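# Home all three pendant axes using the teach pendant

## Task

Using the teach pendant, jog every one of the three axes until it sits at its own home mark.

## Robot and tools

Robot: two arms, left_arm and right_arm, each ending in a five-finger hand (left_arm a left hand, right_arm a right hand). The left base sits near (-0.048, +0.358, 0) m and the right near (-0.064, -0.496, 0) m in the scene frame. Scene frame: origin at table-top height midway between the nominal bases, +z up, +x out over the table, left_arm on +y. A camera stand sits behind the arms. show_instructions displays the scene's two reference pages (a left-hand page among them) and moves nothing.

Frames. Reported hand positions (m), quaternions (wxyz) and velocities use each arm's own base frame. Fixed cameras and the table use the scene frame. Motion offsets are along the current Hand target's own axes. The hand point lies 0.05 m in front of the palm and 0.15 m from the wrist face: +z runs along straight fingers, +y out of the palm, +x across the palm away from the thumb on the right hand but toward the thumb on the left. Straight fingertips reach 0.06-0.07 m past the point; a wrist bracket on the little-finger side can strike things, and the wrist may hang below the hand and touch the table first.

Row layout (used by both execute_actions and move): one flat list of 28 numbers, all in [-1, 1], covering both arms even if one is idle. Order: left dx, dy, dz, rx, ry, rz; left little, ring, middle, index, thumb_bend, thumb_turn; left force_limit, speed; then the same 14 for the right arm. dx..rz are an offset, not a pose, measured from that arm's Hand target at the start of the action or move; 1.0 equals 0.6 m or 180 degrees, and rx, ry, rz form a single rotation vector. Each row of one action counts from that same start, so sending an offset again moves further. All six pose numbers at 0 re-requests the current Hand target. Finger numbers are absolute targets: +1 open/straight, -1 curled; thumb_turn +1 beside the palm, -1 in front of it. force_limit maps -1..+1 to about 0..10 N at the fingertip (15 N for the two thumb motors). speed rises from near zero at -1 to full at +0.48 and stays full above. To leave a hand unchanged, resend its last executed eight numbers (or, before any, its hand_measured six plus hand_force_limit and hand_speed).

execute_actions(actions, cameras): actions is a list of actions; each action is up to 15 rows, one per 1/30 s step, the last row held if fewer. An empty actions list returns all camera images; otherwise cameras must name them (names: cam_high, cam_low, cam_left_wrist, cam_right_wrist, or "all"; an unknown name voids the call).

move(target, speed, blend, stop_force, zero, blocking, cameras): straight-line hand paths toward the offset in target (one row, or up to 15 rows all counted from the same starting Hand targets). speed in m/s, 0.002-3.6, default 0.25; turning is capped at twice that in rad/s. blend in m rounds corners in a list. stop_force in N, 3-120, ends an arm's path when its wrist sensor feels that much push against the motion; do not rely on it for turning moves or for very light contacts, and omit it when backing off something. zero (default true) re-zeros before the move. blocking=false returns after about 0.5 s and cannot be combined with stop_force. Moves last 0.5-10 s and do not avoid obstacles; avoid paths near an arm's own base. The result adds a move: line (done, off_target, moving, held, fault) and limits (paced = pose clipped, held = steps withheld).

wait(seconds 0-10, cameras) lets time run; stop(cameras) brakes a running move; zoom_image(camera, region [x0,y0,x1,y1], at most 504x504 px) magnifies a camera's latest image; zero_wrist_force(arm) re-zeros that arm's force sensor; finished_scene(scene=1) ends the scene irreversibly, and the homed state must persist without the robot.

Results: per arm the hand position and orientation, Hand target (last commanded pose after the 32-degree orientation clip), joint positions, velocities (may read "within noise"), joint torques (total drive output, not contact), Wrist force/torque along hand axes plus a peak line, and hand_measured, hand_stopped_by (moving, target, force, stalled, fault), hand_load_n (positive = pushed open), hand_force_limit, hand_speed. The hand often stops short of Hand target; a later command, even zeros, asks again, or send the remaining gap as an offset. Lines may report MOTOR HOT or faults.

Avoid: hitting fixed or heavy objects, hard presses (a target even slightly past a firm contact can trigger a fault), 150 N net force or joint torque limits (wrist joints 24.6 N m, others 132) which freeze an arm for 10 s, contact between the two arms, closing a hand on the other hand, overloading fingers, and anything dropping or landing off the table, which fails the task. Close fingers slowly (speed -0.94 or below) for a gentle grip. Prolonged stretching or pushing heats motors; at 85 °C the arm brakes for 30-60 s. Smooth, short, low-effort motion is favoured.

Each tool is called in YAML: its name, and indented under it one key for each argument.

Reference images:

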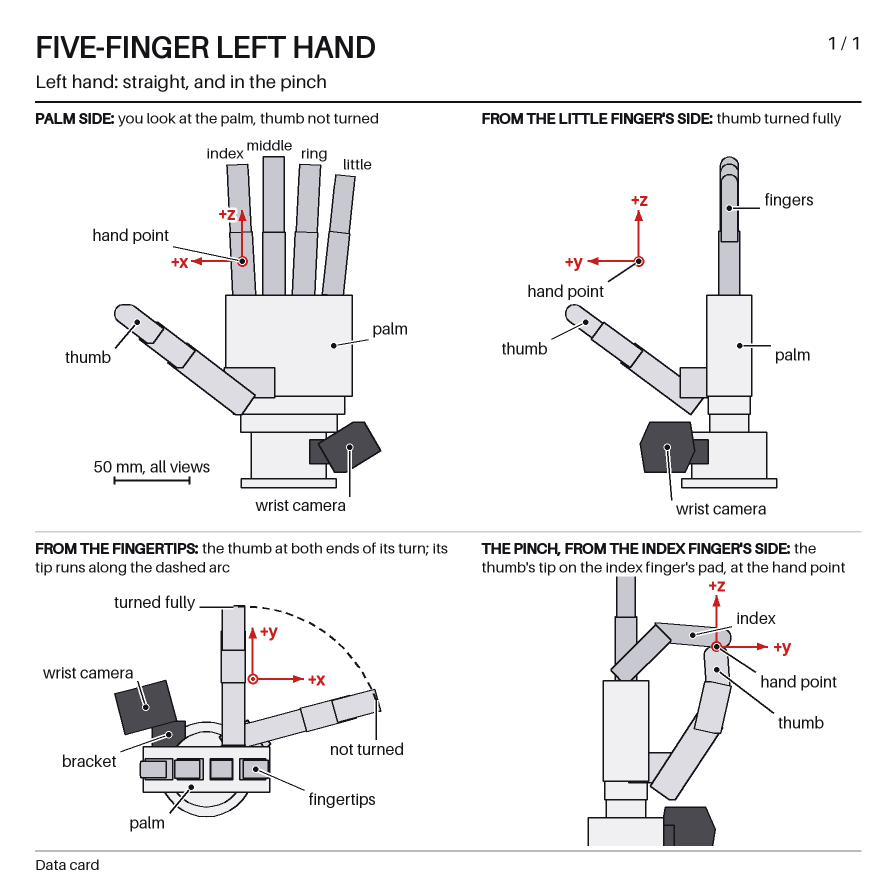

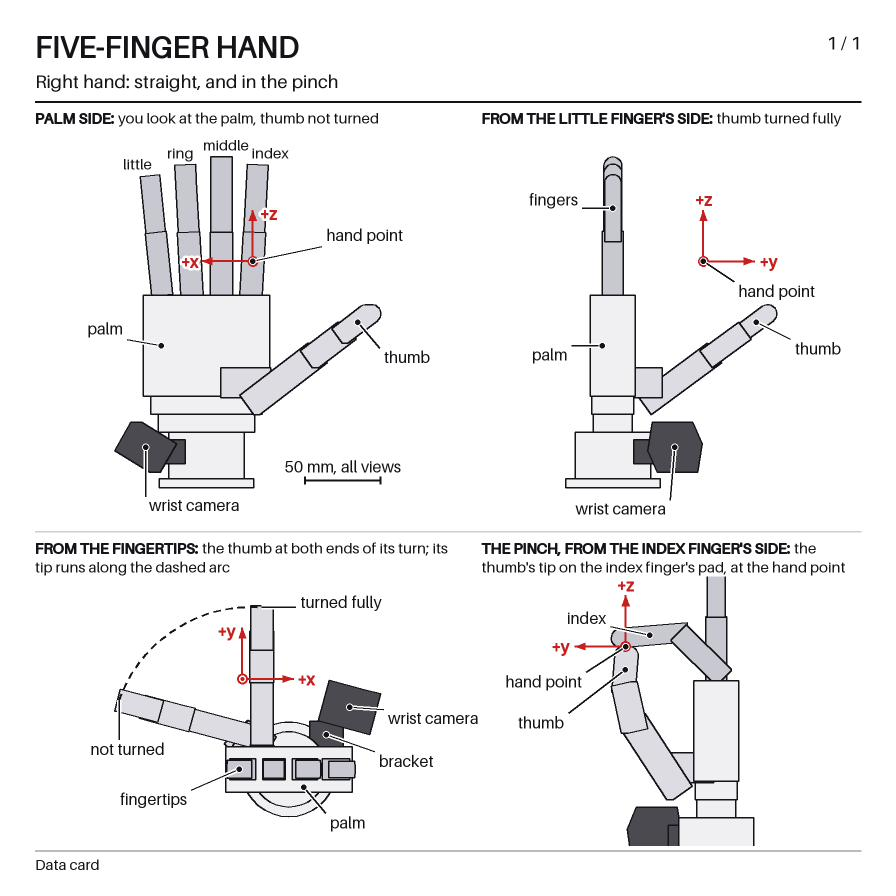

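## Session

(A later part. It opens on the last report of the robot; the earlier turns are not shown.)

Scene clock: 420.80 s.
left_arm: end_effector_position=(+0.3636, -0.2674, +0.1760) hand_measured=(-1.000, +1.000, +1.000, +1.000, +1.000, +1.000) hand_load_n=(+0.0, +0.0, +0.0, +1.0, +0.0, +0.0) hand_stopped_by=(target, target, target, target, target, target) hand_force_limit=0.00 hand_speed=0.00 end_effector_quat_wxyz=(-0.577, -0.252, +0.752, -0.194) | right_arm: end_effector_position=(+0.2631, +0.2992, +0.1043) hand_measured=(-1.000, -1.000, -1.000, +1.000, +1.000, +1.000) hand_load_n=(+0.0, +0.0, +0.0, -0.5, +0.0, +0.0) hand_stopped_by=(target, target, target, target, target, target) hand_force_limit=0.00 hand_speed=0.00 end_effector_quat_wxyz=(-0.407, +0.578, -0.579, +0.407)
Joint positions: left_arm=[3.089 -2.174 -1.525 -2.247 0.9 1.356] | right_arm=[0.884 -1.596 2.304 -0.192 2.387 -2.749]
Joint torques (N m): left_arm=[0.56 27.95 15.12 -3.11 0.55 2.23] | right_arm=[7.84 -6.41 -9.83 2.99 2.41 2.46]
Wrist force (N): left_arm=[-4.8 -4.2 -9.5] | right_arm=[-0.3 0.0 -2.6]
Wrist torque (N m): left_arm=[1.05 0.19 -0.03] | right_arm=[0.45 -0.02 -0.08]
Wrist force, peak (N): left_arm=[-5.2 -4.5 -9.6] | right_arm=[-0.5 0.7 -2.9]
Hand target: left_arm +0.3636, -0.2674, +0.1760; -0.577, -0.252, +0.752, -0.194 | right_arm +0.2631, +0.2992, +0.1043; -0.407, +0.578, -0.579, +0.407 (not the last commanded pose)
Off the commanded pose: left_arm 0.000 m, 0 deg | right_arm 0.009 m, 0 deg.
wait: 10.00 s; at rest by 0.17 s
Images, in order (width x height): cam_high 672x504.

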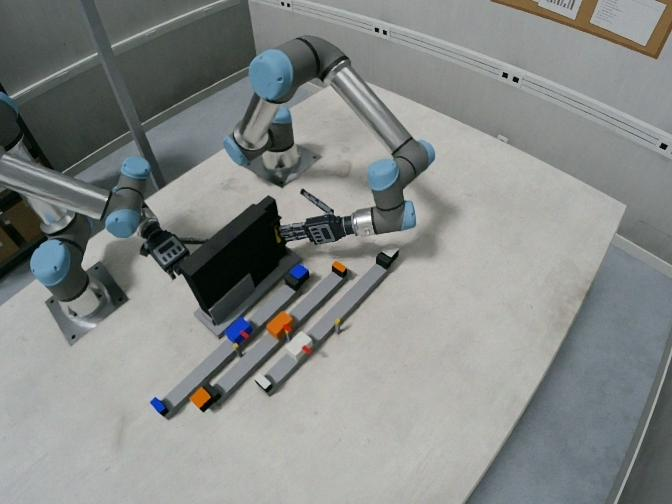

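wait:
  seconds: 8
  cameras: ["cam_high"]

Scene clock: 431.13 s.
left_arm: end_effector_position=(+0.3636, -0.2674, +0.1760) hand_measured=(-1.000, +1.000, +1.000, +1.000, +1.000, +1.000) hand_load_n=(+0.0, +0.0, +0.0, +1.0, +0.0, +0.0) hand_stopped_by=(target, target, target, target, target, target) hand_force_limit=0.00 hand_speed=0.00 end_effector_quat_wxyz=(-0.577, -0.252, +0.752, -0.194) | right_arm: end_effector_position=(+0.2631, +0.2992, +0.1043) hand_measured=(-1.000, -1.000, -1.000, +1.000, +1.000, +1.000) hand_load_n=(+0.0, +0.0, +0.0, -0.5, +0.0, +0.0) hand_stopped_by=(target, target, target, target, target, target) hand_force_limit=0.00 hand_speed=0.00 end_effector_quat_wxyz=(-0.407, +0.578, -0.579, +0.407)
Joint positions: left_arm=[3.089 -2.174 -1.525 -2.247 0.9 1.356] | right_arm=[0.884 -1.596 2.304 -0.192 2.387 -2.749]
Joint torques (N m): left_arm=[-0.29 28.48 14.98 -2.95 0.42 2.04] | right_arm=[8.39 -6.63 -9.9 2.88 2.42 2.44]
Wrist force (N): left_arm=[-4.9 -4.4 -9.4] | right_arm=[-0.4 0.0 -2.6]
Wrist torque (N m): left_arm=[1.03 0.20 -0.02] | right_arm=[0.44 0.01 -0.10]
Wrist force, peak (N): left_arm=[-5.0 -4.5 -9.7] | right_arm=[-0.5 0.2 -3.0]
Hand target: left_arm +0.3636, -0.2674, +0.1760; -0.577, -0.252, +0.752, -0.194 | right_arm +0.2631, +0.2992, +0.1043; -0.407, +0.578, -0.579, +0.407 (not the last commanded pose)
Off the commanded pose: left_arm 0.000 m, 0 deg | right_arm 0.009 m, 0 deg.
wait: 8.00 s; at rest from the start
Images, in order (width x height): cam_high 672x504.

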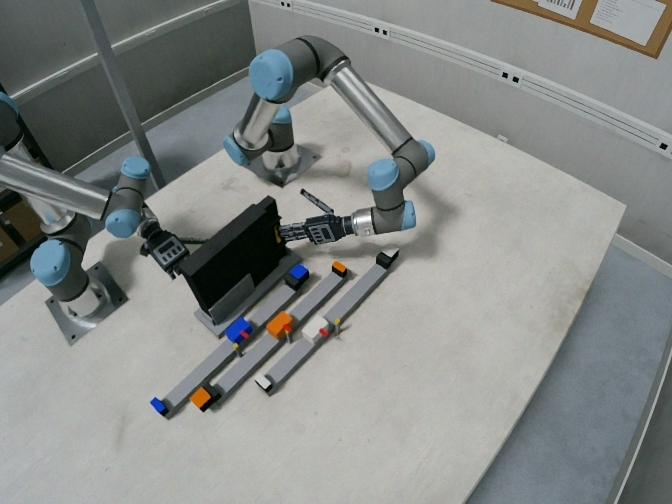

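wait:
  seconds: 4.5

move:
  target: [0,0,0,0,0,0,-1,1,1,1,1,1,0,0,0,0.0057,-0.0157,0,0,0,-1,-1,-1,1,1,1,0,0]
  speed: 0.1
  cameras: ["cam_high"]

zoom_image:
  camera: "cam_high"
  region: [210, 290, 360, 400]

Scene clock: 438.90 s.
left_arm: end_effector_position=(+0.3636, -0.2674, +0.1760) hand_measured=(-1.000, +1.000, +1.000, +1.000, +1.000, +1.000) hand_load_n=(+0.0, +0.0, +0.0, +1.0, +0.0, +0.0) hand_stopped_by=(target, target, target, target, target, target) hand_force_limit=0.00 hand_speed=0.00 end_effector_quat_wxyz=(-0.577, -0.252, +0.752, -0.194) | right_arm: end_effector_position=(+0.2631, +0.2992, +0.1043) hand_measured=(-1.000, -1.000, -1.000, +1.000, +1.000, +1.000) hand_load_n=(+0.0, +0.0, +0.0, -0.5, +0.5, +0.0) hand_stopped_by=(target, target, target, target, target, target) hand_force_limit=0.00 hand_speed=0.00 end_effector_quat_wxyz=(-0.407, +0.578, -0.579, +0.407)
Joint positions: left_arm=[3.089 -2.174 -1.525 -2.247 0.9 1.356] | right_arm=[0.884 -1.596 2.304 -0.192 2.387 -2.749]
Joint torques (N m): left_arm=[0.23 28.28 15.43 -3 0.15 2.06] | right_arm=[7.85 -6.96 -10.03 2.68 2.46 2.39]
Wrist force (N): left_arm=[-4.9 -4.2 -9.6] | right_arm=[-0.3 0.1 -2.5]
Wrist torque (N m): left_arm=[1.06 0.20 -0.03] | right_arm=[0.46 -0.01 -0.09]
Wrist force, peak (N): left_arm=[-4.8 -4.5 -9.5] | right_arm=[-0.2 0.2 -3.0]
Hand target: left_arm +0.3636, -0.2674, +0.1760; -0.577, -0.252, +0.752, -0.194 | right_arm +0.2631, +0.2992, +0.1043; -0.407, +0.578, -0.579, +0.407 (not the last commanded pose)
Off the commanded pose: left_arm 0.000 m, 0 deg | right_arm 0.009 m, 0 deg.
wait: 4.50 s; at rest from the start

Scene clock: 439.80 s.
left_arm: end_effector_position=(+0.3636, -0.2674, +0.1760) hand_measured=(-1.000, +1.000, +1.000, +1.000, +1.000, +1.000) hand_load_n=(+0.0, +0.0, +0.5, +1.0, +0.0, +0.0) hand_stopped_by=(target, target, target, target, target, target) hand_force_limit=0.00 hand_speed=0.00 end_effector_quat_wxyz=(-0.577, -0.252, +0.752, -0.194) | right_arm: end_effector_position=(+0.2532, +0.2992, +0.1042) hand_measured=(-1.000, -1.000, -1.000, +1.000, +1.000, +1.000) hand_load_n=(+0.0, +0.0, +0.0, +0.0, +0.0, -0.5) hand_stopped_by=(target, target, target, target, target, target) hand_force_limit=0.00 hand_speed=0.00 end_effector_quat_wxyz=(-0.407, +0.578, -0.579, +0.407)
Joint positions: left_arm=[3.089 -2.174 -1.525 -2.247 0.9 1.356] | right_arm=[0.916 -1.594 2.306 -0.177 2.415 -2.725]
Joint torques (N m): left_arm=[0.3 27.91 14.18 -3.03 -0.04 2.1] | right_arm=[9.34 -4.15 -13.42 3.24 2.58 2.72]
Wrist force (N): left_arm=[-3.4 -4.0 -8.5] | right_arm=[0.0 -0.6 -0.3]
Wrist torque (N m): left_arm=[0.96 0.25 0.06] | right_arm=[0.32 0.01 -0.13]
Wrist force, peak (N): left_arm=[-4.6 -4.3 -9.5] | right_arm=[-0.2 -0.2 -2.6]
Hand target: left_arm +0.3636, -0.2674, +0.1760; -0.577, -0.252, +0.752, -0.194 | right_arm +0.2531, +0.2993, +0.1043; -0.407, +0.578, -0.579, +0.407
Off the commanded pose: left_arm 0.000 m, 0 deg | right_arm 0.000 m, 0 deg.
move: done
Images, in order (width x height): cam_high 672x504.

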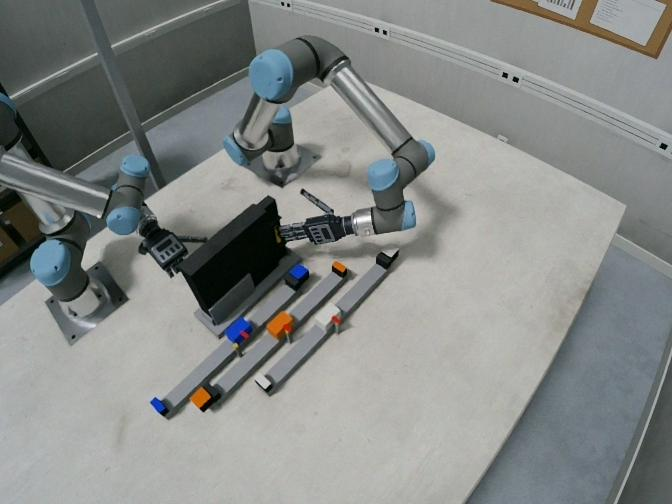

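Scaled by 3.360.

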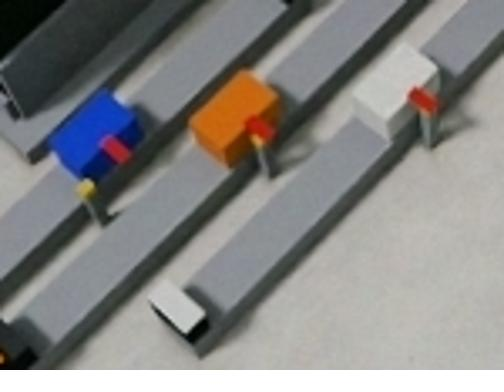

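move:
  target: [0,0,0,0,0,0,-1,1,1,1,1,1,0,0,0,-0.0113,0.0313,0,0,0,-1,-1,-1,1,1,1,0,0]
  speed: 0.01
  stop_force: 5

move:
  target: [0,0,0,0,0,0,-1,1,1,1,1,1,0,0,0,0.0057,-0.0157,0,0,0,-1,-1,-1,1,1,1,0,0]
  speed: 0.1
  cameras: ["cam_high"]

zoom_image:
  camera: "cam_high"
  region: [210, 290, 360, 400]

Scene clock: 452.77 s.
left_arm: end_effector_position=(+0.3636, -0.2674, +0.1760) hand_measured=(-1.000, +1.000, +1.000, +1.000, +1.000, +1.000) hand_load_n=(+0.0, +0.0, +0.0, +1.0, +0.0, +0.0) hand_stopped_by=(target, target, target, target, target, target) hand_force_limit=0.00 hand_speed=0.00 end_effector_quat_wxyz=(-0.577, -0.252, +0.752, -0.194) | right_arm: end_effector_position=(+0.2631, +0.2993, +0.1043) hand_measured=(-1.000, -1.000, -1.000, +1.000, +1.000, +1.000) hand_load_n=(+0.0, +0.0, +0.0, -0.5, +0.0, -0.5) hand_stopped_by=(target, target, target, target, target, target) hand_force_limit=0.00 hand_speed=0.00 end_effector_quat_wxyz=(-0.407, +0.578, -0.579, +0.407)
Joint positions: left_arm=[3.089 -2.174 -1.525 -2.247 0.9 1.356] | right_arm=[0.884 -1.596 2.304 -0.192 2.387 -2.749]
Joint torques (N m): left_arm=[0.02 28.57 16.08 -2.97 -0.11 2.18] | right_arm=[8.71 -15.66 -10.24 2.88 2.36 2.53]
Wrist force (N): left_arm=[-4.6 -4.4 -9.3] | right_arm=[-0.3 0.3 -2.6]
Wrist torque (N m): left_arm=[1.04 0.17 -0.01] | right_arm=[0.49 -0.01 -0.08]
Wrist force, peak (N): left_arm=[-5.1 -4.6 -9.5] | right_arm=[-0.7 0.2 -10.2]
Hand target: left_arm +0.3636, -0.2674, +0.1760; -0.577, -0.252, +0.752, -0.194 | right_arm +0.2631, +0.2993, +0.1043; -0.407, +0.578, -0.579, +0.407 (not the last commanded pose)
Off the commanded pose: left_arm 0.000 m, 0 deg | right_arm 0.010 m, 0 deg.
move: contact (right_arm)

Scene clock: 453.67 s.
left_arm: end_effector_position=(+0.3636, -0.2674, +0.1760) hand_measured=(-1.000, +1.000, +1.000, +1.000, +1.000, +1.000) hand_load_n=(+0.0, -0.5, +0.0, +0.5, +0.0, +0.0) hand_stopped_by=(target, target, target, target, target, target) hand_force_limit=0.00 hand_speed=0.00 end_effector_quat_wxyz=(-0.577, -0.252, +0.752, -0.194) | right_arm: end_effector_position=(+0.2532, +0.2992, +0.1042) hand_measured=(-1.000, -1.000, -1.000, +1.000, +1.000, +1.000) hand_load_n=(+0.0, +0.0, +0.0, +0.0, +0.0, +0.0) hand_stopped_by=(target, target, target, target, target, target) hand_force_limit=0.00 hand_speed=0.00 end_effector_quat_wxyz=(-0.407, +0.578, -0.579, +0.407)
Joint positions: left_arm=[3.089 -2.174 -1.525 -2.247 0.9 1.356] | right_arm=[0.917 -1.594 2.306 -0.177 2.415 -2.725]
Joint torques (N m): left_arm=[0.41 27.69 14.69 -3 -0.01 1.96] | right_arm=[10.02 -4.32 -14 2.98 2.33 2.55]
Wrist force (N): left_arm=[-3.3 -4.1 -8.5] | right_arm=[0.5 -0.5 0.1]
Wrist torque (N m): left_arm=[0.96 0.23 0.07] | right_arm=[0.31 -0.07 -0.09]
Wrist force, peak (N): left_arm=[-4.8 -4.5 -9.4] | right_arm=[-0.1 0.1 -2.5]
Hand target: left_arm +0.3636, -0.2674, +0.1760; -0.577, -0.252, +0.752, -0.194 | right_arm +0.2530, +0.2993, +0.1042; -0.407, +0.578, -0.579, +0.407
Off the commanded pose: left_arm 0.000 m, 0 deg | right_arm 0.000 m, 0 deg.
move: done
Images, in order (width x height): cam_high 672x504.

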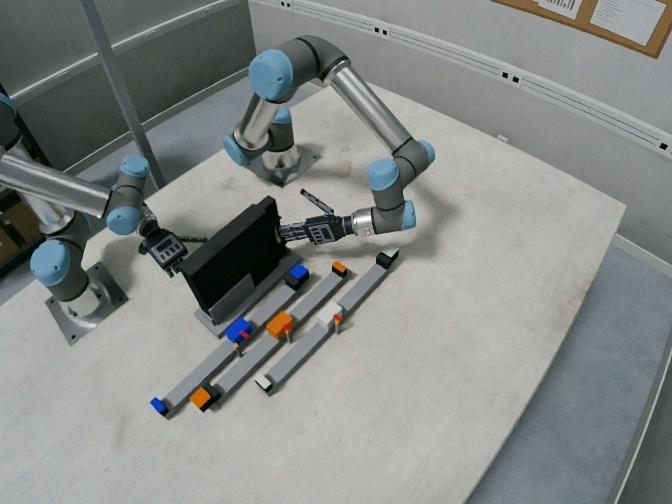

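Scaled by 3.360.

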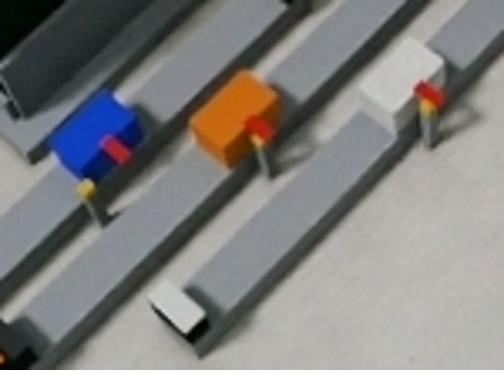

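move:
  target: [0,0,0,0,0,0,-1,1,1,1,1,1,0,0,-0.141,0.0735,0.0156,0,0,0,-1,-1,-1,1,1,1,0,0]
  speed: 0.12

move:
  target: [0,0,0,0,0,0,-1,1,1,1,1,1,0,0,0,-0.0113,0.0313,0,0,0,-1,-1,-1,1,1,1,0,0]
  speed: 0.01
  stop_force: 5

move:
  target: [0,0,0,0,0,0,-1,1,1,1,1,1,0,0,0,0.0057,-0.0157,0,0,0,-1,-1,-1,1,1,1,0,0]
  speed: 0.1

move:
  target: [0,0,0,0,0,0,-1,1,1,1,1,1,0,0,0.0655,-0.0716,-0.0215,0,0,0,-1,-1,-1,1,1,1,0,0]
  speed: 0.12
  cameras: ["cam_right_wrist"]

zoom_image:
  camera: "cam_right_wrist"
  region: [150, 0, 390, 200]

Scene clock: 466.53 s.
left_arm: end_effector_position=(+0.3636, -0.2674, +0.1760) hand_measured=(-1.000, +1.000, +1.000, +1.000, +1.000, +1.000) hand_load_n=(+0.0, +0.0, +0.0, +1.0, +0.0, +0.0) hand_stopped_by=(target, target, target, target, target, target) hand_force_limit=0.00 hand_speed=0.00 end_effector_quat_wxyz=(-0.577, -0.252, +0.752, -0.194) | right_arm: end_effector_position=(+0.2471, +0.3838, +0.0597) hand_measured=(-1.000, -1.000, -1.000, +1.000, +1.000, +1.000) hand_load_n=(+0.0, +0.0, +0.0, +0.0, +0.0, +0.0) hand_stopped_by=(target, target, target, target, target, target) hand_force_limit=0.00 hand_speed=0.00 end_effector_quat_wxyz=(-0.407, +0.578, -0.579, +0.407)
Joint positions: left_arm=[3.089 -2.174 -1.525 -2.247 0.9 1.356] | right_arm=[1.095 -1.271 2.101 -0.163 2.563 -2.558]
Joint torques (N m): left_arm=[-0.25 28.54 15.1 -3.01 -0.16 2.22] | right_arm=[9.07 -16.76 -21.54 3.79 2.27 2.52]
Wrist force (N): left_arm=[-3.4 -4.0 -8.6] | right_arm=[-0.2 -0.5 -0.1]
Wrist torque (N m): left_arm=[0.99 0.24 0.07] | right_arm=[0.30 0.00 -0.13]
Wrist force, peak (N): left_arm=[-3.6 -4.2 -8.7] | right_arm=[0.6 -1.0 0.1]
Hand target: left_arm +0.3636, -0.2674, +0.1760; -0.577, -0.252, +0.752, -0.194 | right_arm +0.2471, +0.3839, +0.0596; -0.407, +0.578, -0.579, +0.407
Off the commanded pose: left_arm 0.000 m, 0 deg | right_arm 0.000 m, 0 deg.
move: done

Scene clock: 468.87 s.
left_arm: end_effector_position=(+0.3636, -0.2674, +0.1760) hand_measured=(-1.000, +1.000, +1.000, +1.000, +1.000, +1.000) hand_load_n=(+0.0, +0.5, +0.0, +1.0, +0.0, +0.0) hand_stopped_by=(target, target, target, target, target, target) hand_force_limit=0.00 hand_speed=0.00 end_effector_quat_wxyz=(-0.577, -0.252, +0.752, -0.194) | right_arm: end_effector_position=(+0.2574, +0.3839, +0.0596) hand_measured=(-1.000, -1.000, -1.000, +1.000, +1.000, +1.000) hand_load_n=(+0.0, +0.0, +0.0, -0.5, +0.0, +0.0) hand_stopped_by=(target, target, target, target, target, target) hand_force_limit=0.00 hand_speed=0.00 end_effector_quat_wxyz=(-0.407, +0.578, -0.579, +0.407)
Joint positions: left_arm=[3.089 -2.174 -1.525 -2.247 0.9 1.356] | right_arm=[1.068 -1.275 2.101 -0.184 2.541 -2.588]
Joint torques (N m): left_arm=[1.06 28.46 15.16 -2.99 -0.01 1.95] | right_arm=[7.59 -14.78 -18.45 3.32 2.68 2.56]
Wrist force (N): left_arm=[-3.5 -4.1 -8.3] | right_arm=[-1.0 0.1 -4.4]
Wrist torque (N m): left_arm=[0.96 0.25 0.06] | right_arm=[0.57 -0.05 -0.13]
Wrist force, peak (N): left_arm=[-3.9 -4.3 -8.7] | right_arm=[-0.6 0.0 -15.9]
Hand target: left_arm +0.3636, -0.2674, +0.1760; -0.577, -0.252, +0.752, -0.194 | right_arm +0.2574, +0.3839, +0.0597; -0.407, +0.578, -0.579, +0.407 (not the last commanded pose)
Off the commanded pose: left_arm 0.000 m, 0 deg | right_arm 0.010 m, 0 deg.
move: contact (right_arm)

Scene clock: 469.77 s.
left_arm: end_effector_position=(+0.3636, -0.2674, +0.1760) hand_measured=(-1.000, +1.000, +1.000, +1.000, +1.000, +1.000) hand_load_n=(+0.0, +0.0, +0.0, +1.0, +0.0, +0.0) hand_stopped_by=(target, target, target, target, target, target) hand_force_limit=0.00 hand_speed=0.00 end_effector_quat_wxyz=(-0.577, -0.252, +0.752, -0.194) | right_arm: end_effector_position=(+0.2475, +0.3839, +0.0596) hand_measured=(-1.000, -1.000, -1.000, +1.000, +1.000, +1.000) hand_load_n=(+0.5, +0.0, +0.5, +0.0, +0.0, +0.0) hand_stopped_by=(target, target, target, target, target, target) hand_force_limit=0.00 hand_speed=0.00 end_effector_quat_wxyz=(-0.407, +0.578, -0.579, +0.407) end_effector_velocity=(-0.001, +0.000, +0.000) end_effector_angular_velocity=(+0.000, +0.001, +0.000)
Joint positions: left_arm=[3.089 -2.174 -1.525 -2.247 0.9 1.356] | right_arm=[1.094 -1.271 2.1 -0.164 2.562 -2.559]
Joint velocities: left_arm=[within noise] | right_arm=[0.003 0.001 -0.001 0.004 0.002 0.005]
Joint torques (N m): left_arm=[-0.54 28.3 14.8 -3.09 0.03 2.13] | right_arm=[8.42 -15.31 -20.28 3.76 2.46 2.23]
Wrist force (N): left_arm=[-3.6 -4.1 -8.4] | right_arm=[-0.3 -0.2 -0.3]
Wrist torque (N m): left_arm=[0.96 0.27 0.05] | right_arm=[0.36 0.01 -0.13]
Wrist force, peak (N): left_arm=[-3.7 -4.0 -8.6] | right_arm=[-1.2 -0.4 -4.3]
Hand target: left_arm +0.3636, -0.2674, +0.1760; -0.577, -0.252, +0.752, -0.194 | right_arm +0.2474, +0.3839, +0.0596; -0.407, +0.578, -0.579, +0.407
Off the commanded pose: left_arm 0.000 m, 0 deg | right_arm 0.000 m, 0 deg.
move: done

Scene clock: 471.00 s.
left_arm: end_effector_position=(+0.3636, -0.2674, +0.1760) hand_measured=(-1.000, +1.000, +1.000, +1.000, +1.000, +1.000) hand_load_n=(+0.0, +0.0, +0.0, +1.0, +0.0, +0.0) hand_stopped_by=(target, target, target, target, target, target) hand_force_limit=0.00 hand_speed=0.00 end_effector_quat_wxyz=(-0.577, -0.252, +0.752, -0.194) | right_arm: end_effector_position=(+0.2497, +0.3447, +0.1043) hand_measured=(-1.000, -1.000, -1.000, +1.000, +1.000, +1.000) hand_load_n=(+0.0, +0.0, +0.0, +0.0, -0.5, +0.0) hand_stopped_by=(target, target, target, target, target, target) hand_force_limit=0.00 hand_speed=0.00 end_effector_quat_wxyz=(-0.407, +0.578, -0.579, +0.407)
Joint positions: left_arm=[3.089 -2.174 -1.525 -2.247 0.9 1.356] | right_arm=[1.026 -1.459 2.175 -0.109 2.507 -2.631]
Joint torques (N m): left_arm=[1.14 28.03 14.48 -3 -0.11 1.92] | right_arm=[-12.5 -29.06 -9.63 3.53 -0.25 -2.27]
Wrist force (N): left_arm=[-3.6 -4.2 -8.5] | right_arm=[0.1 -0.8 -0.1]
Wrist torque (N m): left_arm=[0.94 0.26 0.06] | right_arm=[0.27 0.00 -0.04]
Wrist force, peak (N): left_arm=[-3.5 -4.2 -8.8] | right_arm=[0.0 -1.6 -0.3]
Hand target: left_arm +0.3636, -0.2674, +0.1760; -0.577, -0.252, +0.752, -0.194 | right_arm +0.2497, +0.3446, +0.1044; -0.407, +0.578, -0.579, +0.407
Off the commanded pose: left_arm 0.000 m, 0 deg | right_arm 0.000 m, 0 deg.
move: done
camera_calibration:
cam_right_wrist: T_world_to_cam=[[-0.32392, -0.251829, -0.911953, 0.263744], [-0.558161, 0.829164, -0.0307118, -0.148075], [0.763893, 0.499069, -0.409144, -0.200673], [0, 0, 0, 1]] pos_world=[0.156075, 0.289347, 0.153871]
Images, in order (width x height): cam_right_wrist 672x504.

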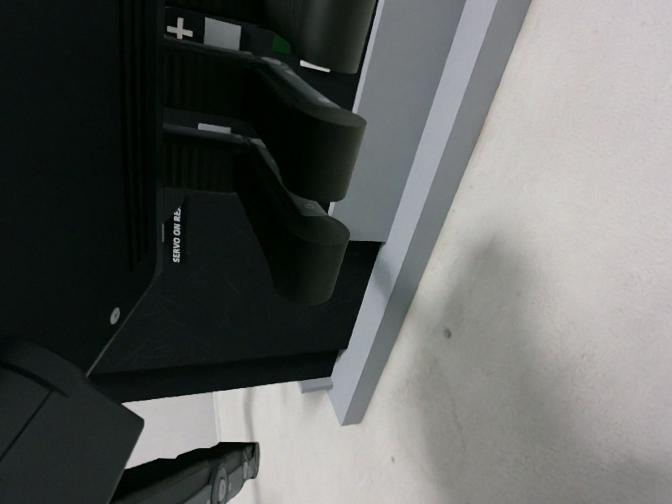

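Scaled by 2.100.

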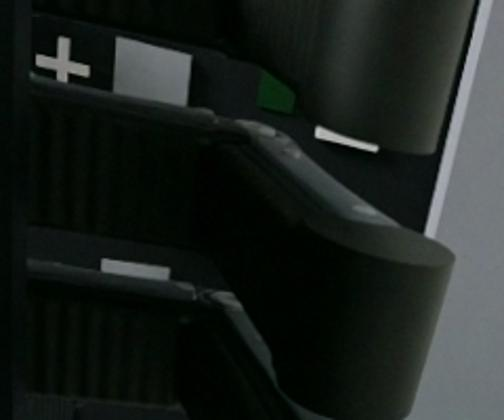

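move:
  target: [0,0,0,0,0,0,-1,1,1,1,1,1,0,0,0,-0.0113,0.0313,0,0,0,-1,-1,-1,1,1,1,0,0]
  speed: 0.01
  stop_force: 5

wait:
  seconds: 0.5
  cameras: ["cam_high"]

zoom_image:
  camera: "cam_high"
  region: [210, 290, 360, 400]

Scene clock: 475.37 s.
left_arm: end_effector_position=(+0.3636, -0.2674, +0.1760) hand_measured=(-1.000, +1.000, +1.000, +1.000, +1.000, +1.000) hand_load_n=(+0.0, +0.0, +0.0, +1.0, +0.0, +0.0) hand_stopped_by=(target, target, target, target, target, target) hand_force_limit=0.00 hand_speed=0.00 end_effector_quat_wxyz=(-0.577, -0.252, +0.752, -0.194) | right_arm: end_effector_position=(+0.2600, +0.3446, +0.1044) hand_measured=(-1.000, -1.000, -1.000, +1.000, +1.000, +1.000) hand_load_n=(+0.0, +0.0, +0.0, -1.0, +0.0, +0.0) hand_stopped_by=(target, target, target, target, target, target) hand_force_limit=0.00 hand_speed=0.00 end_effector_quat_wxyz=(-0.407, +0.578, -0.579, +0.407)
Joint positions: left_arm=[3.089 -2.174 -1.525 -2.247 0.9 1.356] | right_arm=[0.995 -1.463 2.175 -0.127 2.481 -2.659]
Joint torques (N m): left_arm=[0.83 28.19 15.2 -3.11 0.08 2.14] | right_arm=[8.51 -9.81 -12.49 3.3 2.61 2.53]
Wrist force (N): left_arm=[-4.7 -4.6 -8.9] | right_arm=[-0.2 -0.2 -2.6]
Wrist torque (N m): left_arm=[1.01 0.17 -0.01] | right_arm=[0.41 -0.04 -0.08]
Wrist force, peak (N): left_arm=[-4.9 -4.8 -9.5] | right_arm=[-0.7 0.2 -11.8]
Hand target: left_arm +0.3636, -0.2674, +0.1760; -0.577, -0.252, +0.752, -0.194 | right_arm +0.2600, +0.3446, +0.1044; -0.407, +0.578, -0.579, +0.407 (not the last commanded pose)
Off the commanded pose: left_arm 0.000 m, 0 deg | right_arm 0.010 m, 0 deg.
move: contact (right_arm)

Scene clock: 475.87 s.
left_arm: end_effector_position=(+0.3636, -0.2674, +0.1760) hand_measured=(-1.000, +1.000, +1.000, +1.000, +1.000, +1.000) hand_load_n=(+0.0, +0.0, +0.0, +1.0, +0.0, +0.0) hand_stopped_by=(target, target, target, target, target, target) hand_force_limit=0.00 hand_speed=0.00 end_effector_quat_wxyz=(-0.577, -0.252, +0.752, -0.194) | right_arm: end_effector_position=(+0.2600, +0.3446, +0.1044) hand_measured=(-1.000, -1.000, -1.000, +1.000, +1.000, +1.000) hand_load_n=(+0.0, +0.0, +0.0, -1.0, +0.0, +0.0) hand_stopped_by=(target, target, target, target, target, target) hand_force_limit=0.00 hand_speed=0.00 end_effector_quat_wxyz=(-0.407, +0.578, -0.579, +0.407)
Joint positions: left_arm=[3.089 -2.174 -1.525 -2.247 0.9 1.356] | right_arm=[0.995 -1.463 2.175 -0.127 2.481 -2.659]
Joint torques (N m): left_arm=[-0.86 28.23 14.37 -3.32 0.12 2.01] | right_arm=[8.02 -9.79 -10.41 3.37 2.55 2.32]
Wrist force (N): left_arm=[-4.7 -4.6 -9.2] | right_arm=[-0.3 0.0 -2.9]
Wrist torque (N m): left_arm=[1.03 0.17 -0.01] | right_arm=[0.47 0.00 -0.08]
Wrist force, peak (N): left_arm=[-4.8 -4.6 -9.4] | right_arm=[-0.3 0.0 -2.9]
Hand target: left_arm +0.3636, -0.2674, +0.1760; -0.577, -0.252, +0.752, -0.194 | right_arm +0.2600, +0.3446, +0.1044; -0.407, +0.578, -0.579, +0.407 (not the last commanded pose)
Off the commanded pose: left_arm 0.000 m, 0 deg | right_arm 0.010 m, 0 deg.
wait: 0.50 s; at rest by 0.17 s
Images, in order (width x height): cam_high 672x504.

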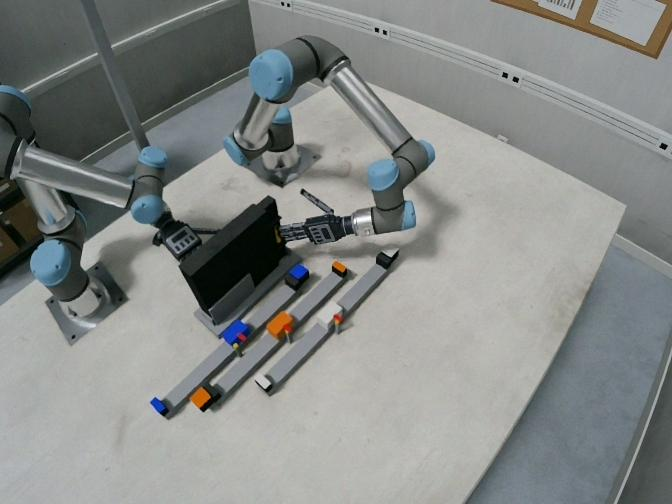

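Scaled by 3.360.

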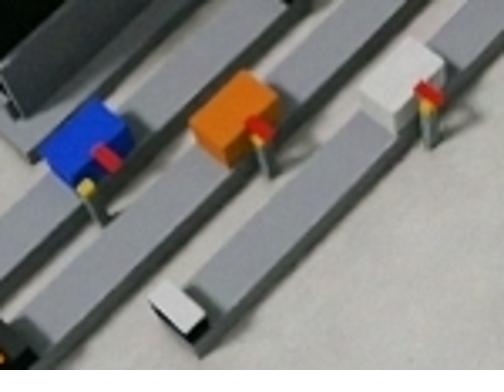

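move:
  target: [0,0,0,0,0,0,-1,1,1,1,1,1,0,0,0,0.0057,-0.0157,0,0,0,-1,-1,-1,1,1,1,0,0]
  speed: 0.1
  cameras: ["cam_high"]

zoom_image:
  camera: "cam_high"
  region: [210, 290, 360, 400]

Scene clock: 479.73 s.
left_arm: end_effector_position=(+0.3636, -0.2674, +0.1760) hand_measured=(-1.000, +1.000, +1.000, +1.000, +1.000, +1.000) hand_load_n=(+0.0, +0.0, +0.0, +0.5, +0.0, +0.0) hand_stopped_by=(target, target, target, target, target, target) hand_force_limit=0.00 hand_speed=0.00 end_effector_quat_wxyz=(-0.577, -0.252, +0.752, -0.194) | right_arm: end_effector_position=(+0.2501, +0.3445, +0.1043) hand_measured=(-1.000, -1.000, -1.000, +1.000, +1.000, +1.000) hand_load_n=(+0.0, +0.0, +0.0, -0.5, +0.0, -0.5) hand_stopped_by=(target, target, target, target, target, target) hand_force_limit=0.00 hand_speed=0.00 end_effector_quat_wxyz=(-0.407, +0.578, -0.579, +0.407)
Joint positions: left_arm=[3.089 -2.174 -1.525 -2.247 0.9 1.356] | right_arm=[1.024 -1.46 2.175 -0.11 2.506 -2.632]
Joint torques (N m): left_arm=[0.24 28.09 13.79 -3.13 0.05 2] | right_arm=[8.56 -9.07 -21.71 3.56 2.38 2.39]
Wrist force (N): left_arm=[-3.4 -4.0 -8.2] | right_arm=[0.1 -0.8 -0.4]
Wrist torque (N m): left_arm=[1.00 0.23 0.05] | right_arm=[0.29 0.00 -0.14]
Wrist force, peak (N): left_arm=[-5.0 -4.8 -9.3] | right_arm=[-0.1 0.0 -3.1]
Hand target: left_arm +0.3636, -0.2674, +0.1760; -0.577, -0.252, +0.752, -0.194 | right_arm +0.2500, +0.3446, +0.1044; -0.407, +0.578, -0.579, +0.407
Off the commanded pose: left_arm 0.000 m, 0 deg | right_arm 0.000 m, 0 deg.
move: done
Images, in order (width x height): cam_high 672x504.

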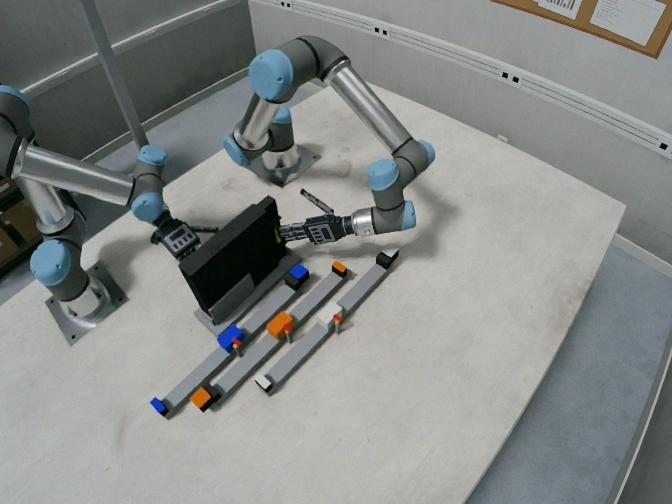

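Scaled by 3.360.

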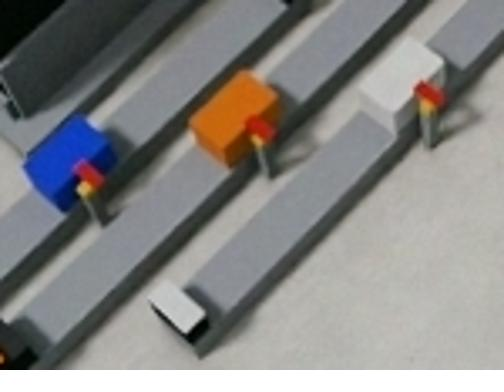

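zoom_image:
  camera: "cam_high"
  region: [215, 320, 265, 365]

zoom_image:
  camera: "cam_high"
  region: [265, 305, 315, 350]

zoom_image:
  camera: "cam_high"
  region: [310, 295, 360, 340]

Scaled by 10.080.

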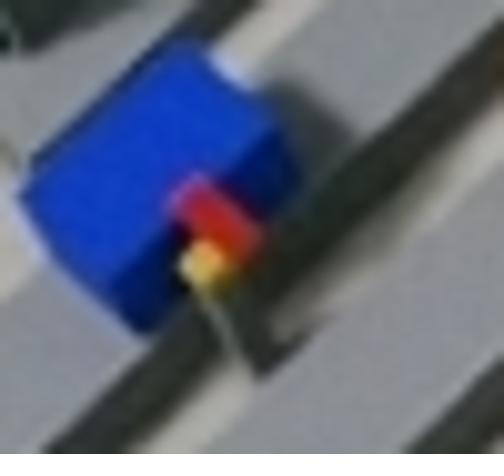

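Scaled by 10.080.

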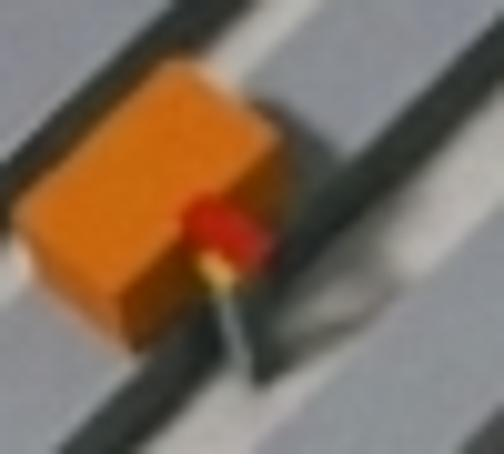

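Scaled by 10.080.

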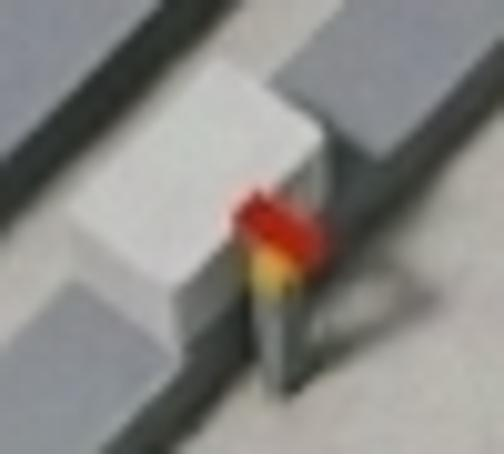

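move:
  target: [0,0,0,0,0,0,-1,1,1,1,1,1,0,0,0,-0.0113,0.0313,0,0,0,-1,-1,-1,1,1,1,0,0]
  speed: 0.01
  stop_force: 5

move:
  target: [0,0,0,0,0,0,-1,1,1,1,1,1,0,0,0,0.0057,-0.0157,0,0,0,-1,-1,-1,1,1,1,0,0]
  speed: 0.1
  cameras: ["cam_high"]

zoom_image:
  camera: "cam_high"
  region: [215, 320, 265, 365]

Scene clock: 501.03 s.
left_arm: end_effector_position=(+0.3636, -0.2674, +0.1760) hand_measured=(-1.000, +1.000, +1.000, +1.000, +1.000, +1.000) hand_load_n=(+0.0, +0.0, +0.0, +1.0, +0.0, +0.0) hand_stopped_by=(target, target, target, target, target, target) hand_force_limit=0.00 hand_speed=0.00 end_effector_quat_wxyz=(-0.577, -0.252, +0.752, -0.194) | right_arm: end_effector_position=(+0.2600, +0.3446, +0.1044) hand_measured=(-1.000, -1.000, -1.000, +1.000, +1.000, +1.000) hand_load_n=(+0.0, +0.0, +0.0, -0.5, +0.0, +0.0) hand_stopped_by=(target, target, target, target, target, target) hand_force_limit=0.00 hand_speed=0.00 end_effector_quat_wxyz=(-0.407, +0.578, -0.579, +0.407)
Joint positions: left_arm=[3.089 -2.174 -1.525 -2.247 0.9 1.356] | right_arm=[0.995 -1.463 2.175 -0.127 2.481 -2.659]
Joint torques (N m): left_arm=[0.11 28.49 15.82 -3.02 0.21 2.03] | right_arm=[8.32 -9.25 -11.99 3.15 2.6 2.54]
Wrist force (N): left_arm=[-4.9 -4.9 -9.1] | right_arm=[-0.2 0.0 -2.4]
Wrist torque (N m): left_arm=[0.99 0.19 -0.01] | right_arm=[0.41 -0.04 -0.09]
Wrist force, peak (N): left_arm=[-5.0 -4.9 -9.2] | right_arm=[-0.6 -0.1 -11.3]
Hand target: left_arm +0.3636, -0.2674, +0.1760; -0.577, -0.252, +0.752, -0.194 | right_arm +0.2600, +0.3446, +0.1044; -0.407, +0.578, -0.579, +0.407 (not the last commanded pose)
Off the commanded pose: left_arm 0.000 m, 0 deg | right_arm 0.010 m, 0 deg.
move: contact (right_arm)

Scene clock: 501.93 s.
left_arm: end_effector_position=(+0.3636, -0.2674, +0.1760) hand_measured=(-1.000, +1.000, +1.000, +1.000, +1.000, +1.000) hand_load_n=(+0.0, +0.0, +0.0, +1.0, +0.0, -0.5) hand_stopped_by=(target, target, target, target, target, target) hand_force_limit=0.00 hand_speed=0.00 end_effector_quat_wxyz=(-0.577, -0.252, +0.752, -0.194) | right_arm: end_effector_position=(+0.2501, +0.3446, +0.1043) hand_measured=(-1.000, -1.000, -1.000, +1.000, +1.000, +1.000) hand_load_n=(+0.0, +0.5, +0.0, +0.0, +0.0, +0.0) hand_stopped_by=(target, target, target, target, target, target) hand_force_limit=0.00 hand_speed=0.00 end_effector_quat_wxyz=(-0.407, +0.578, -0.579, +0.407)
Joint positions: left_arm=[3.089 -2.174 -1.525 -2.247 0.9 1.356] | right_arm=[1.024 -1.459 2.175 -0.109 2.506 -2.632]
Joint torques (N m): left_arm=[0.63 29.23 15.22 -3.18 0.11 2.11] | right_arm=[10.49 -10.11 -22.04 3.61 2.4 2.57]
Wrist force (N): left_arm=[-3.5 -4.4 -8.3] | right_arm=[0.3 -0.6 -0.1]
Wrist torque (N m): left_arm=[0.98 0.22 0.06] | right_arm=[0.30 -0.03 -0.12]
Wrist force, peak (N): left_arm=[-4.5 -4.7 -9.1] | right_arm=[-0.1 -0.2 -2.5]
Hand target: left_arm +0.3636, -0.2674, +0.1760; -0.577, -0.252, +0.752, -0.194 | right_arm +0.2500, +0.3446, +0.1044; -0.407, +0.578, -0.579, +0.407
Off the commanded pose: left_arm 0.000 m, 0 deg | right_arm 0.000 m, 0 deg.
move: done
Images, in order (width x height): cam_high 672x504.

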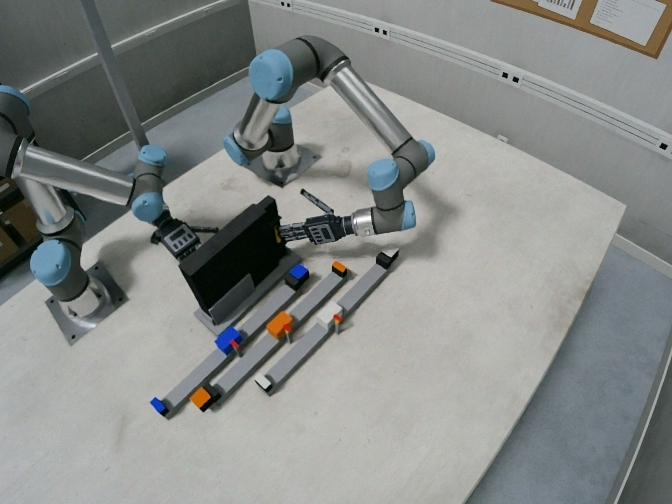

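Scaled by 10.080.

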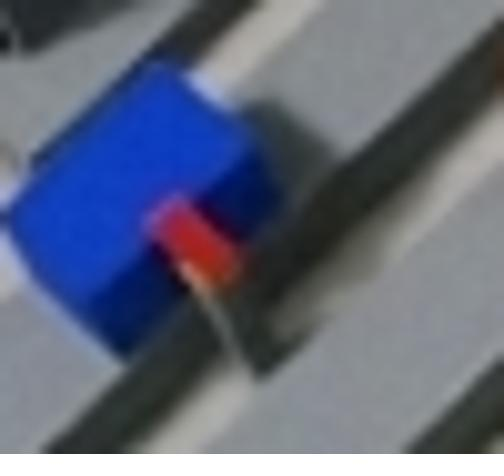

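move:
  target:
    - [0,0,0,0,0,0,-1,1,1,1,1,1,0,0,0.1577,-0.2783,-0.1892,0,0,0,-1,-1,-1,1,1,1,0,0]
    - [0,0,0,0,0,0,-1,1,1,1,1,1,0,0,0.3743,-0.3413,0.1317,0,0,0,-1,-1,-1,1,1,1,0,0]
  speed: 0.25
  blend: 0.04
  cameras: ["cam_right_wrist","cam_high"]

zoom_image:
  camera: "cam_right_wrist"
  region: [330, 150, 530, 350]

Scene clock: 513.07 s.
left_arm: end_effector_position=(+0.3636, -0.2674, +0.1760) hand_measured=(-1.000, +1.000, +1.000, +1.000, +1.000, +1.000) hand_load_n=(+0.0, +0.0, +0.0, +1.0, +0.0, +0.0) hand_stopped_by=(target, target, target, target, target, target) hand_force_limit=0.00 hand_speed=0.00 end_effector_quat_wxyz=(-0.577, -0.252, +0.752, -0.194) | right_arm: end_effector_position=(+0.3933, +0.1197, +0.2702) hand_measured=(-1.000, -1.000, -1.000, +1.000, +1.000, +1.000) hand_load_n=(+0.0, +0.0, +0.0, +0.0, +0.0, -0.5) hand_stopped_by=(target, target, target, target, target, target) hand_force_limit=0.00 hand_speed=0.00 end_effector_quat_wxyz=(-0.407, +0.578, -0.579, +0.407)
Joint positions: left_arm=[3.089 -2.174 -1.525 -2.247 0.9 1.356] | right_arm=[-0.269 -2.083 2.155 0.285 1.32 -3.233]
Joint torques (N m): left_arm=[0.87 27.73 14.61 -3.09 0.25 2.18] | right_arm=[-11.45 10.29 -15.59 2.3 -1.09 -2.41]
Wrist force (N): left_arm=[-3.7 -4.3 -8.3] | right_arm=[-0.1 -0.6 -0.4]
Wrist torque (N m): left_arm=[0.99 0.26 0.04] | right_arm=[0.29 0.04 -0.02]
Wrist force, peak (N): left_arm=[-3.8 -4.6 -8.5] | right_arm=[0.6 -0.8 -1.4]
Hand target: left_arm +0.3636, -0.2674, +0.1760; -0.577, -0.252, +0.752, -0.194 | right_arm +0.3933, +0.1197, +0.2702; -0.407, +0.578, -0.579, +0.407
Off the commanded pose: left_arm 0.000 m, 0 deg | right_arm 0.000 m, 0 deg.
move: done
camera_calibration:
cam_right_wrist: T_world_to_cam=[[-0.324073, -0.251822, -0.911901, 0.40492], [-0.557902, 0.829337, -0.0307537, 0.123658], [0.764017, 0.498785, -0.409257, -0.130184], [0, 0, 0, 1]] pos_world=[0.299675, 0.0643475, 0.319771]
Images, in order (width x height): cam_high 672x504, cam_right_wrist 672x504.

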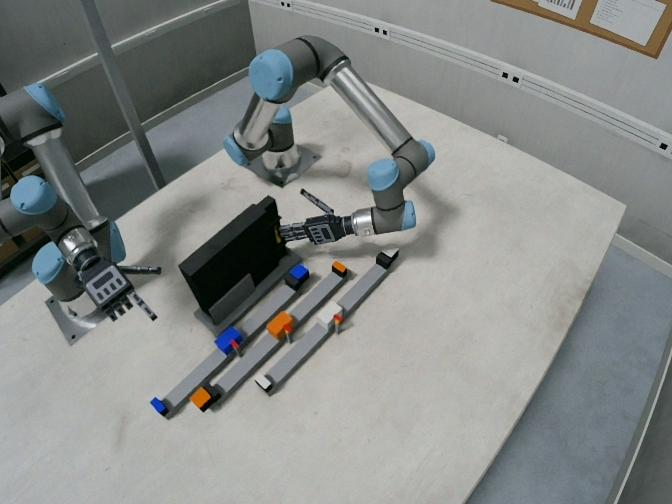

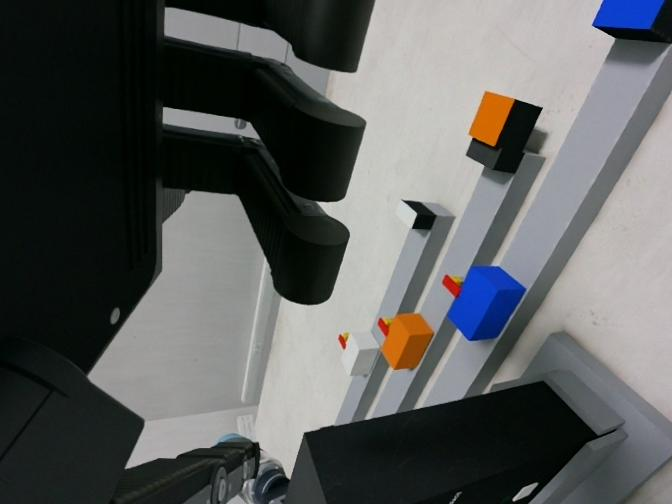

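Scaled by 2.520.

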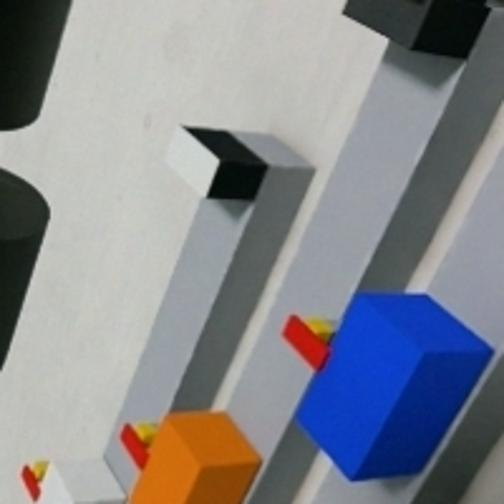

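zoom_image:
  camera: "cam_right_wrist"
  region: [430, 260, 490, 320]

zoom_image:
  camera: "cam_right_wrist"
  region: [370, 305, 410, 345]

zoom_image:
  camera: "cam_right_wrist"
  region: [325, 320, 365, 360]

Scaled by 8.400.

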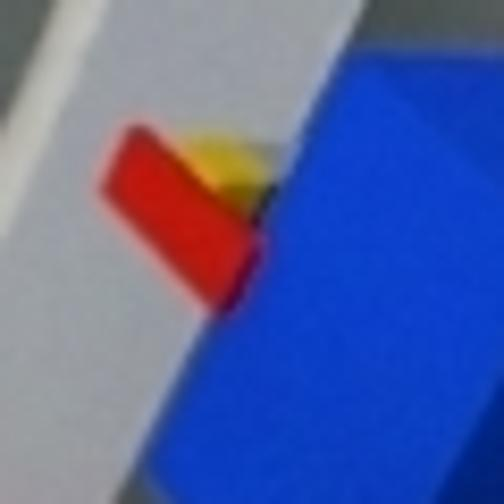

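Scaled by 12.600.

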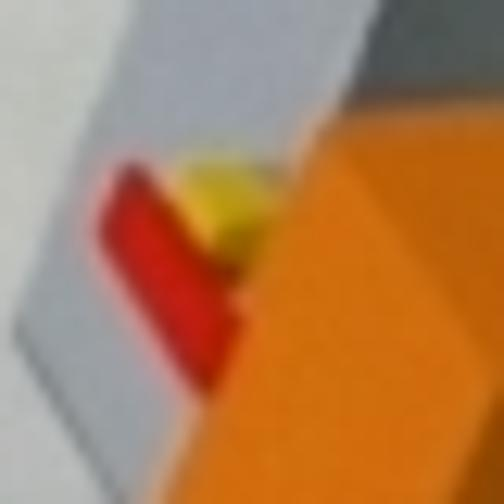

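Scaled by 12.600.

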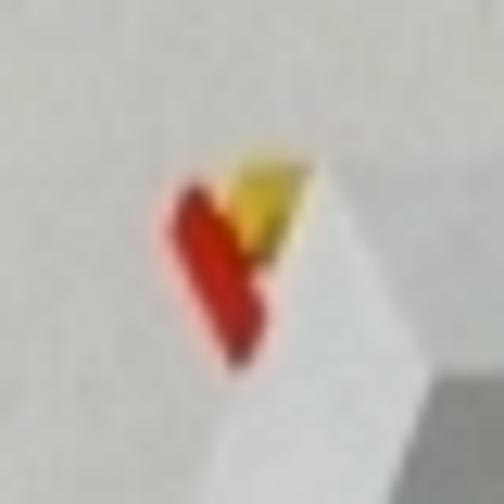

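move:
  target:
    - [0,0,0,0,0,0,-1,1,1,1,1,1,0,0,-0.1667,-0.1563,-0.0087,-0.08,0,0,-1,-1,-1,1,1,1,0,0]
    - [0,0,0,0,0,0,-1,1,1,1,1,1,0,0,-0.4822,-0.0902,0.128,-0.1389,0,0,-1,-1,-1,1,1,1,0,0]
  speed: 0.25
  blend: 0.04
  cameras: ["cam_right_wrist","cam_high"]

Scene clock: 553.90 s.
left_arm: end_effector_position=(+0.3636, -0.2674, +0.1760) hand_measured=(-1.000, +1.000, +1.000, +1.000, +1.000, +1.000) hand_load_n=(+0.0, +0.0, +0.0, +1.0, +0.0, -0.5) hand_stopped_by=(target, target, target, target, target, target) hand_force_limit=0.00 hand_speed=0.00 end_effector_quat_wxyz=(-0.577, -0.252, +0.752, -0.194) | right_arm: end_effector_position=(+0.4843, +0.4088, +0.2953) hand_measured=(-1.000, -1.000, -1.000, +1.000, +1.000, +1.000) hand_load_n=(+0.0, +0.0, +0.0, +0.0, +0.0, +0.0) hand_stopped_by=(target, target, target, target, target, target) hand_force_limit=0.00 hand_speed=0.00 end_effector_quat_wxyz=(-0.272, +0.652, -0.653, +0.272) end_effector_velocity=(+0.001, +0.001, +0.001) end_effector_angular_velocity=(+0.001, -0.002, -0.001)
Joint positions: left_arm=[3.089 -2.174 -1.525 -2.247 0.9 1.356] | right_arm=[0.563 -1.128 1.046 0.948 1.96 -2.722]
Joint velocities: left_arm=[within noise] | right_arm=[0 0.002 -0.005 0.002 0.001 0.001]
Joint torques (N m): left_arm=[-1.25 28.67 14.33 -3.32 0.26 2.35] | right_arm=[8.37 -26.87 -28.06 3.85 2.24 2.32]
Wrist force (N): left_arm=[-3.7 -4.4 -8.4] | right_arm=[-0.1 -0.4 -0.2]
Wrist torque (N m): left_arm=[0.97 0.25 0.05] | right_arm=[0.23 0.02 -0.09]
Wrist force, peak (N): left_arm=[-3.8 -4.6 -8.5] | right_arm=[0.0 -1.2 -1.0]
Hand target: left_arm +0.3636, -0.2674, +0.1760; -0.577, -0.252, +0.752, -0.194 | right_arm +0.4843, +0.4089, +0.2953; -0.272, +0.652, -0.653, +0.272
Off the commanded pose: left_arm 0.000 m, 0 deg | right_arm 0.000 m, 0 deg.
move: done
camera_calibration:
cam_right_wrist: T_world_to_cam=[[-0.678886, -0.251426, -0.689855, 0.63629], [-0.519022, 0.828899, 0.208668, -0.153908], [0.519355, 0.499711, -0.693223, -0.131657], [0, 0, 0, 1]] pos_world=[0.420463, 0.353344, 0.379795]
Images, in order (width x height): cam_high 672x504, cam_right_wrist 672x504.

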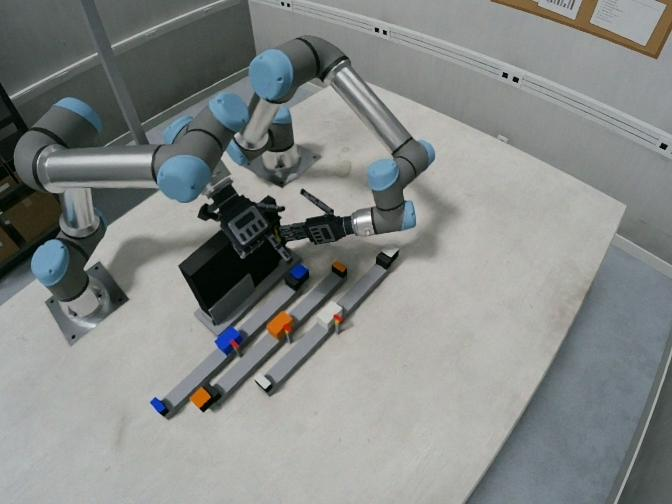

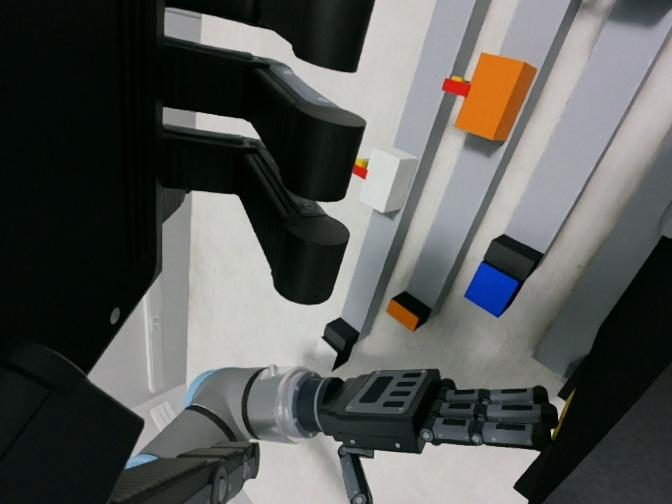

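zoom_image:
  camera: "cam_right_wrist"
  region: [430, 50, 490, 110]

zoom_image:
  camera: "cam_right_wrist"
  region: [340, 140, 400, 200]

Scaled by 8.400.

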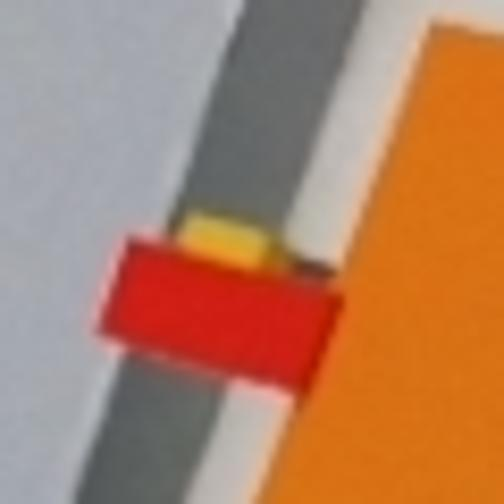

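Scaled by 8.400.

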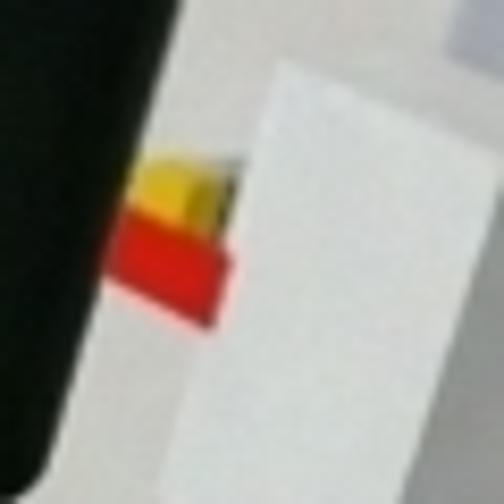

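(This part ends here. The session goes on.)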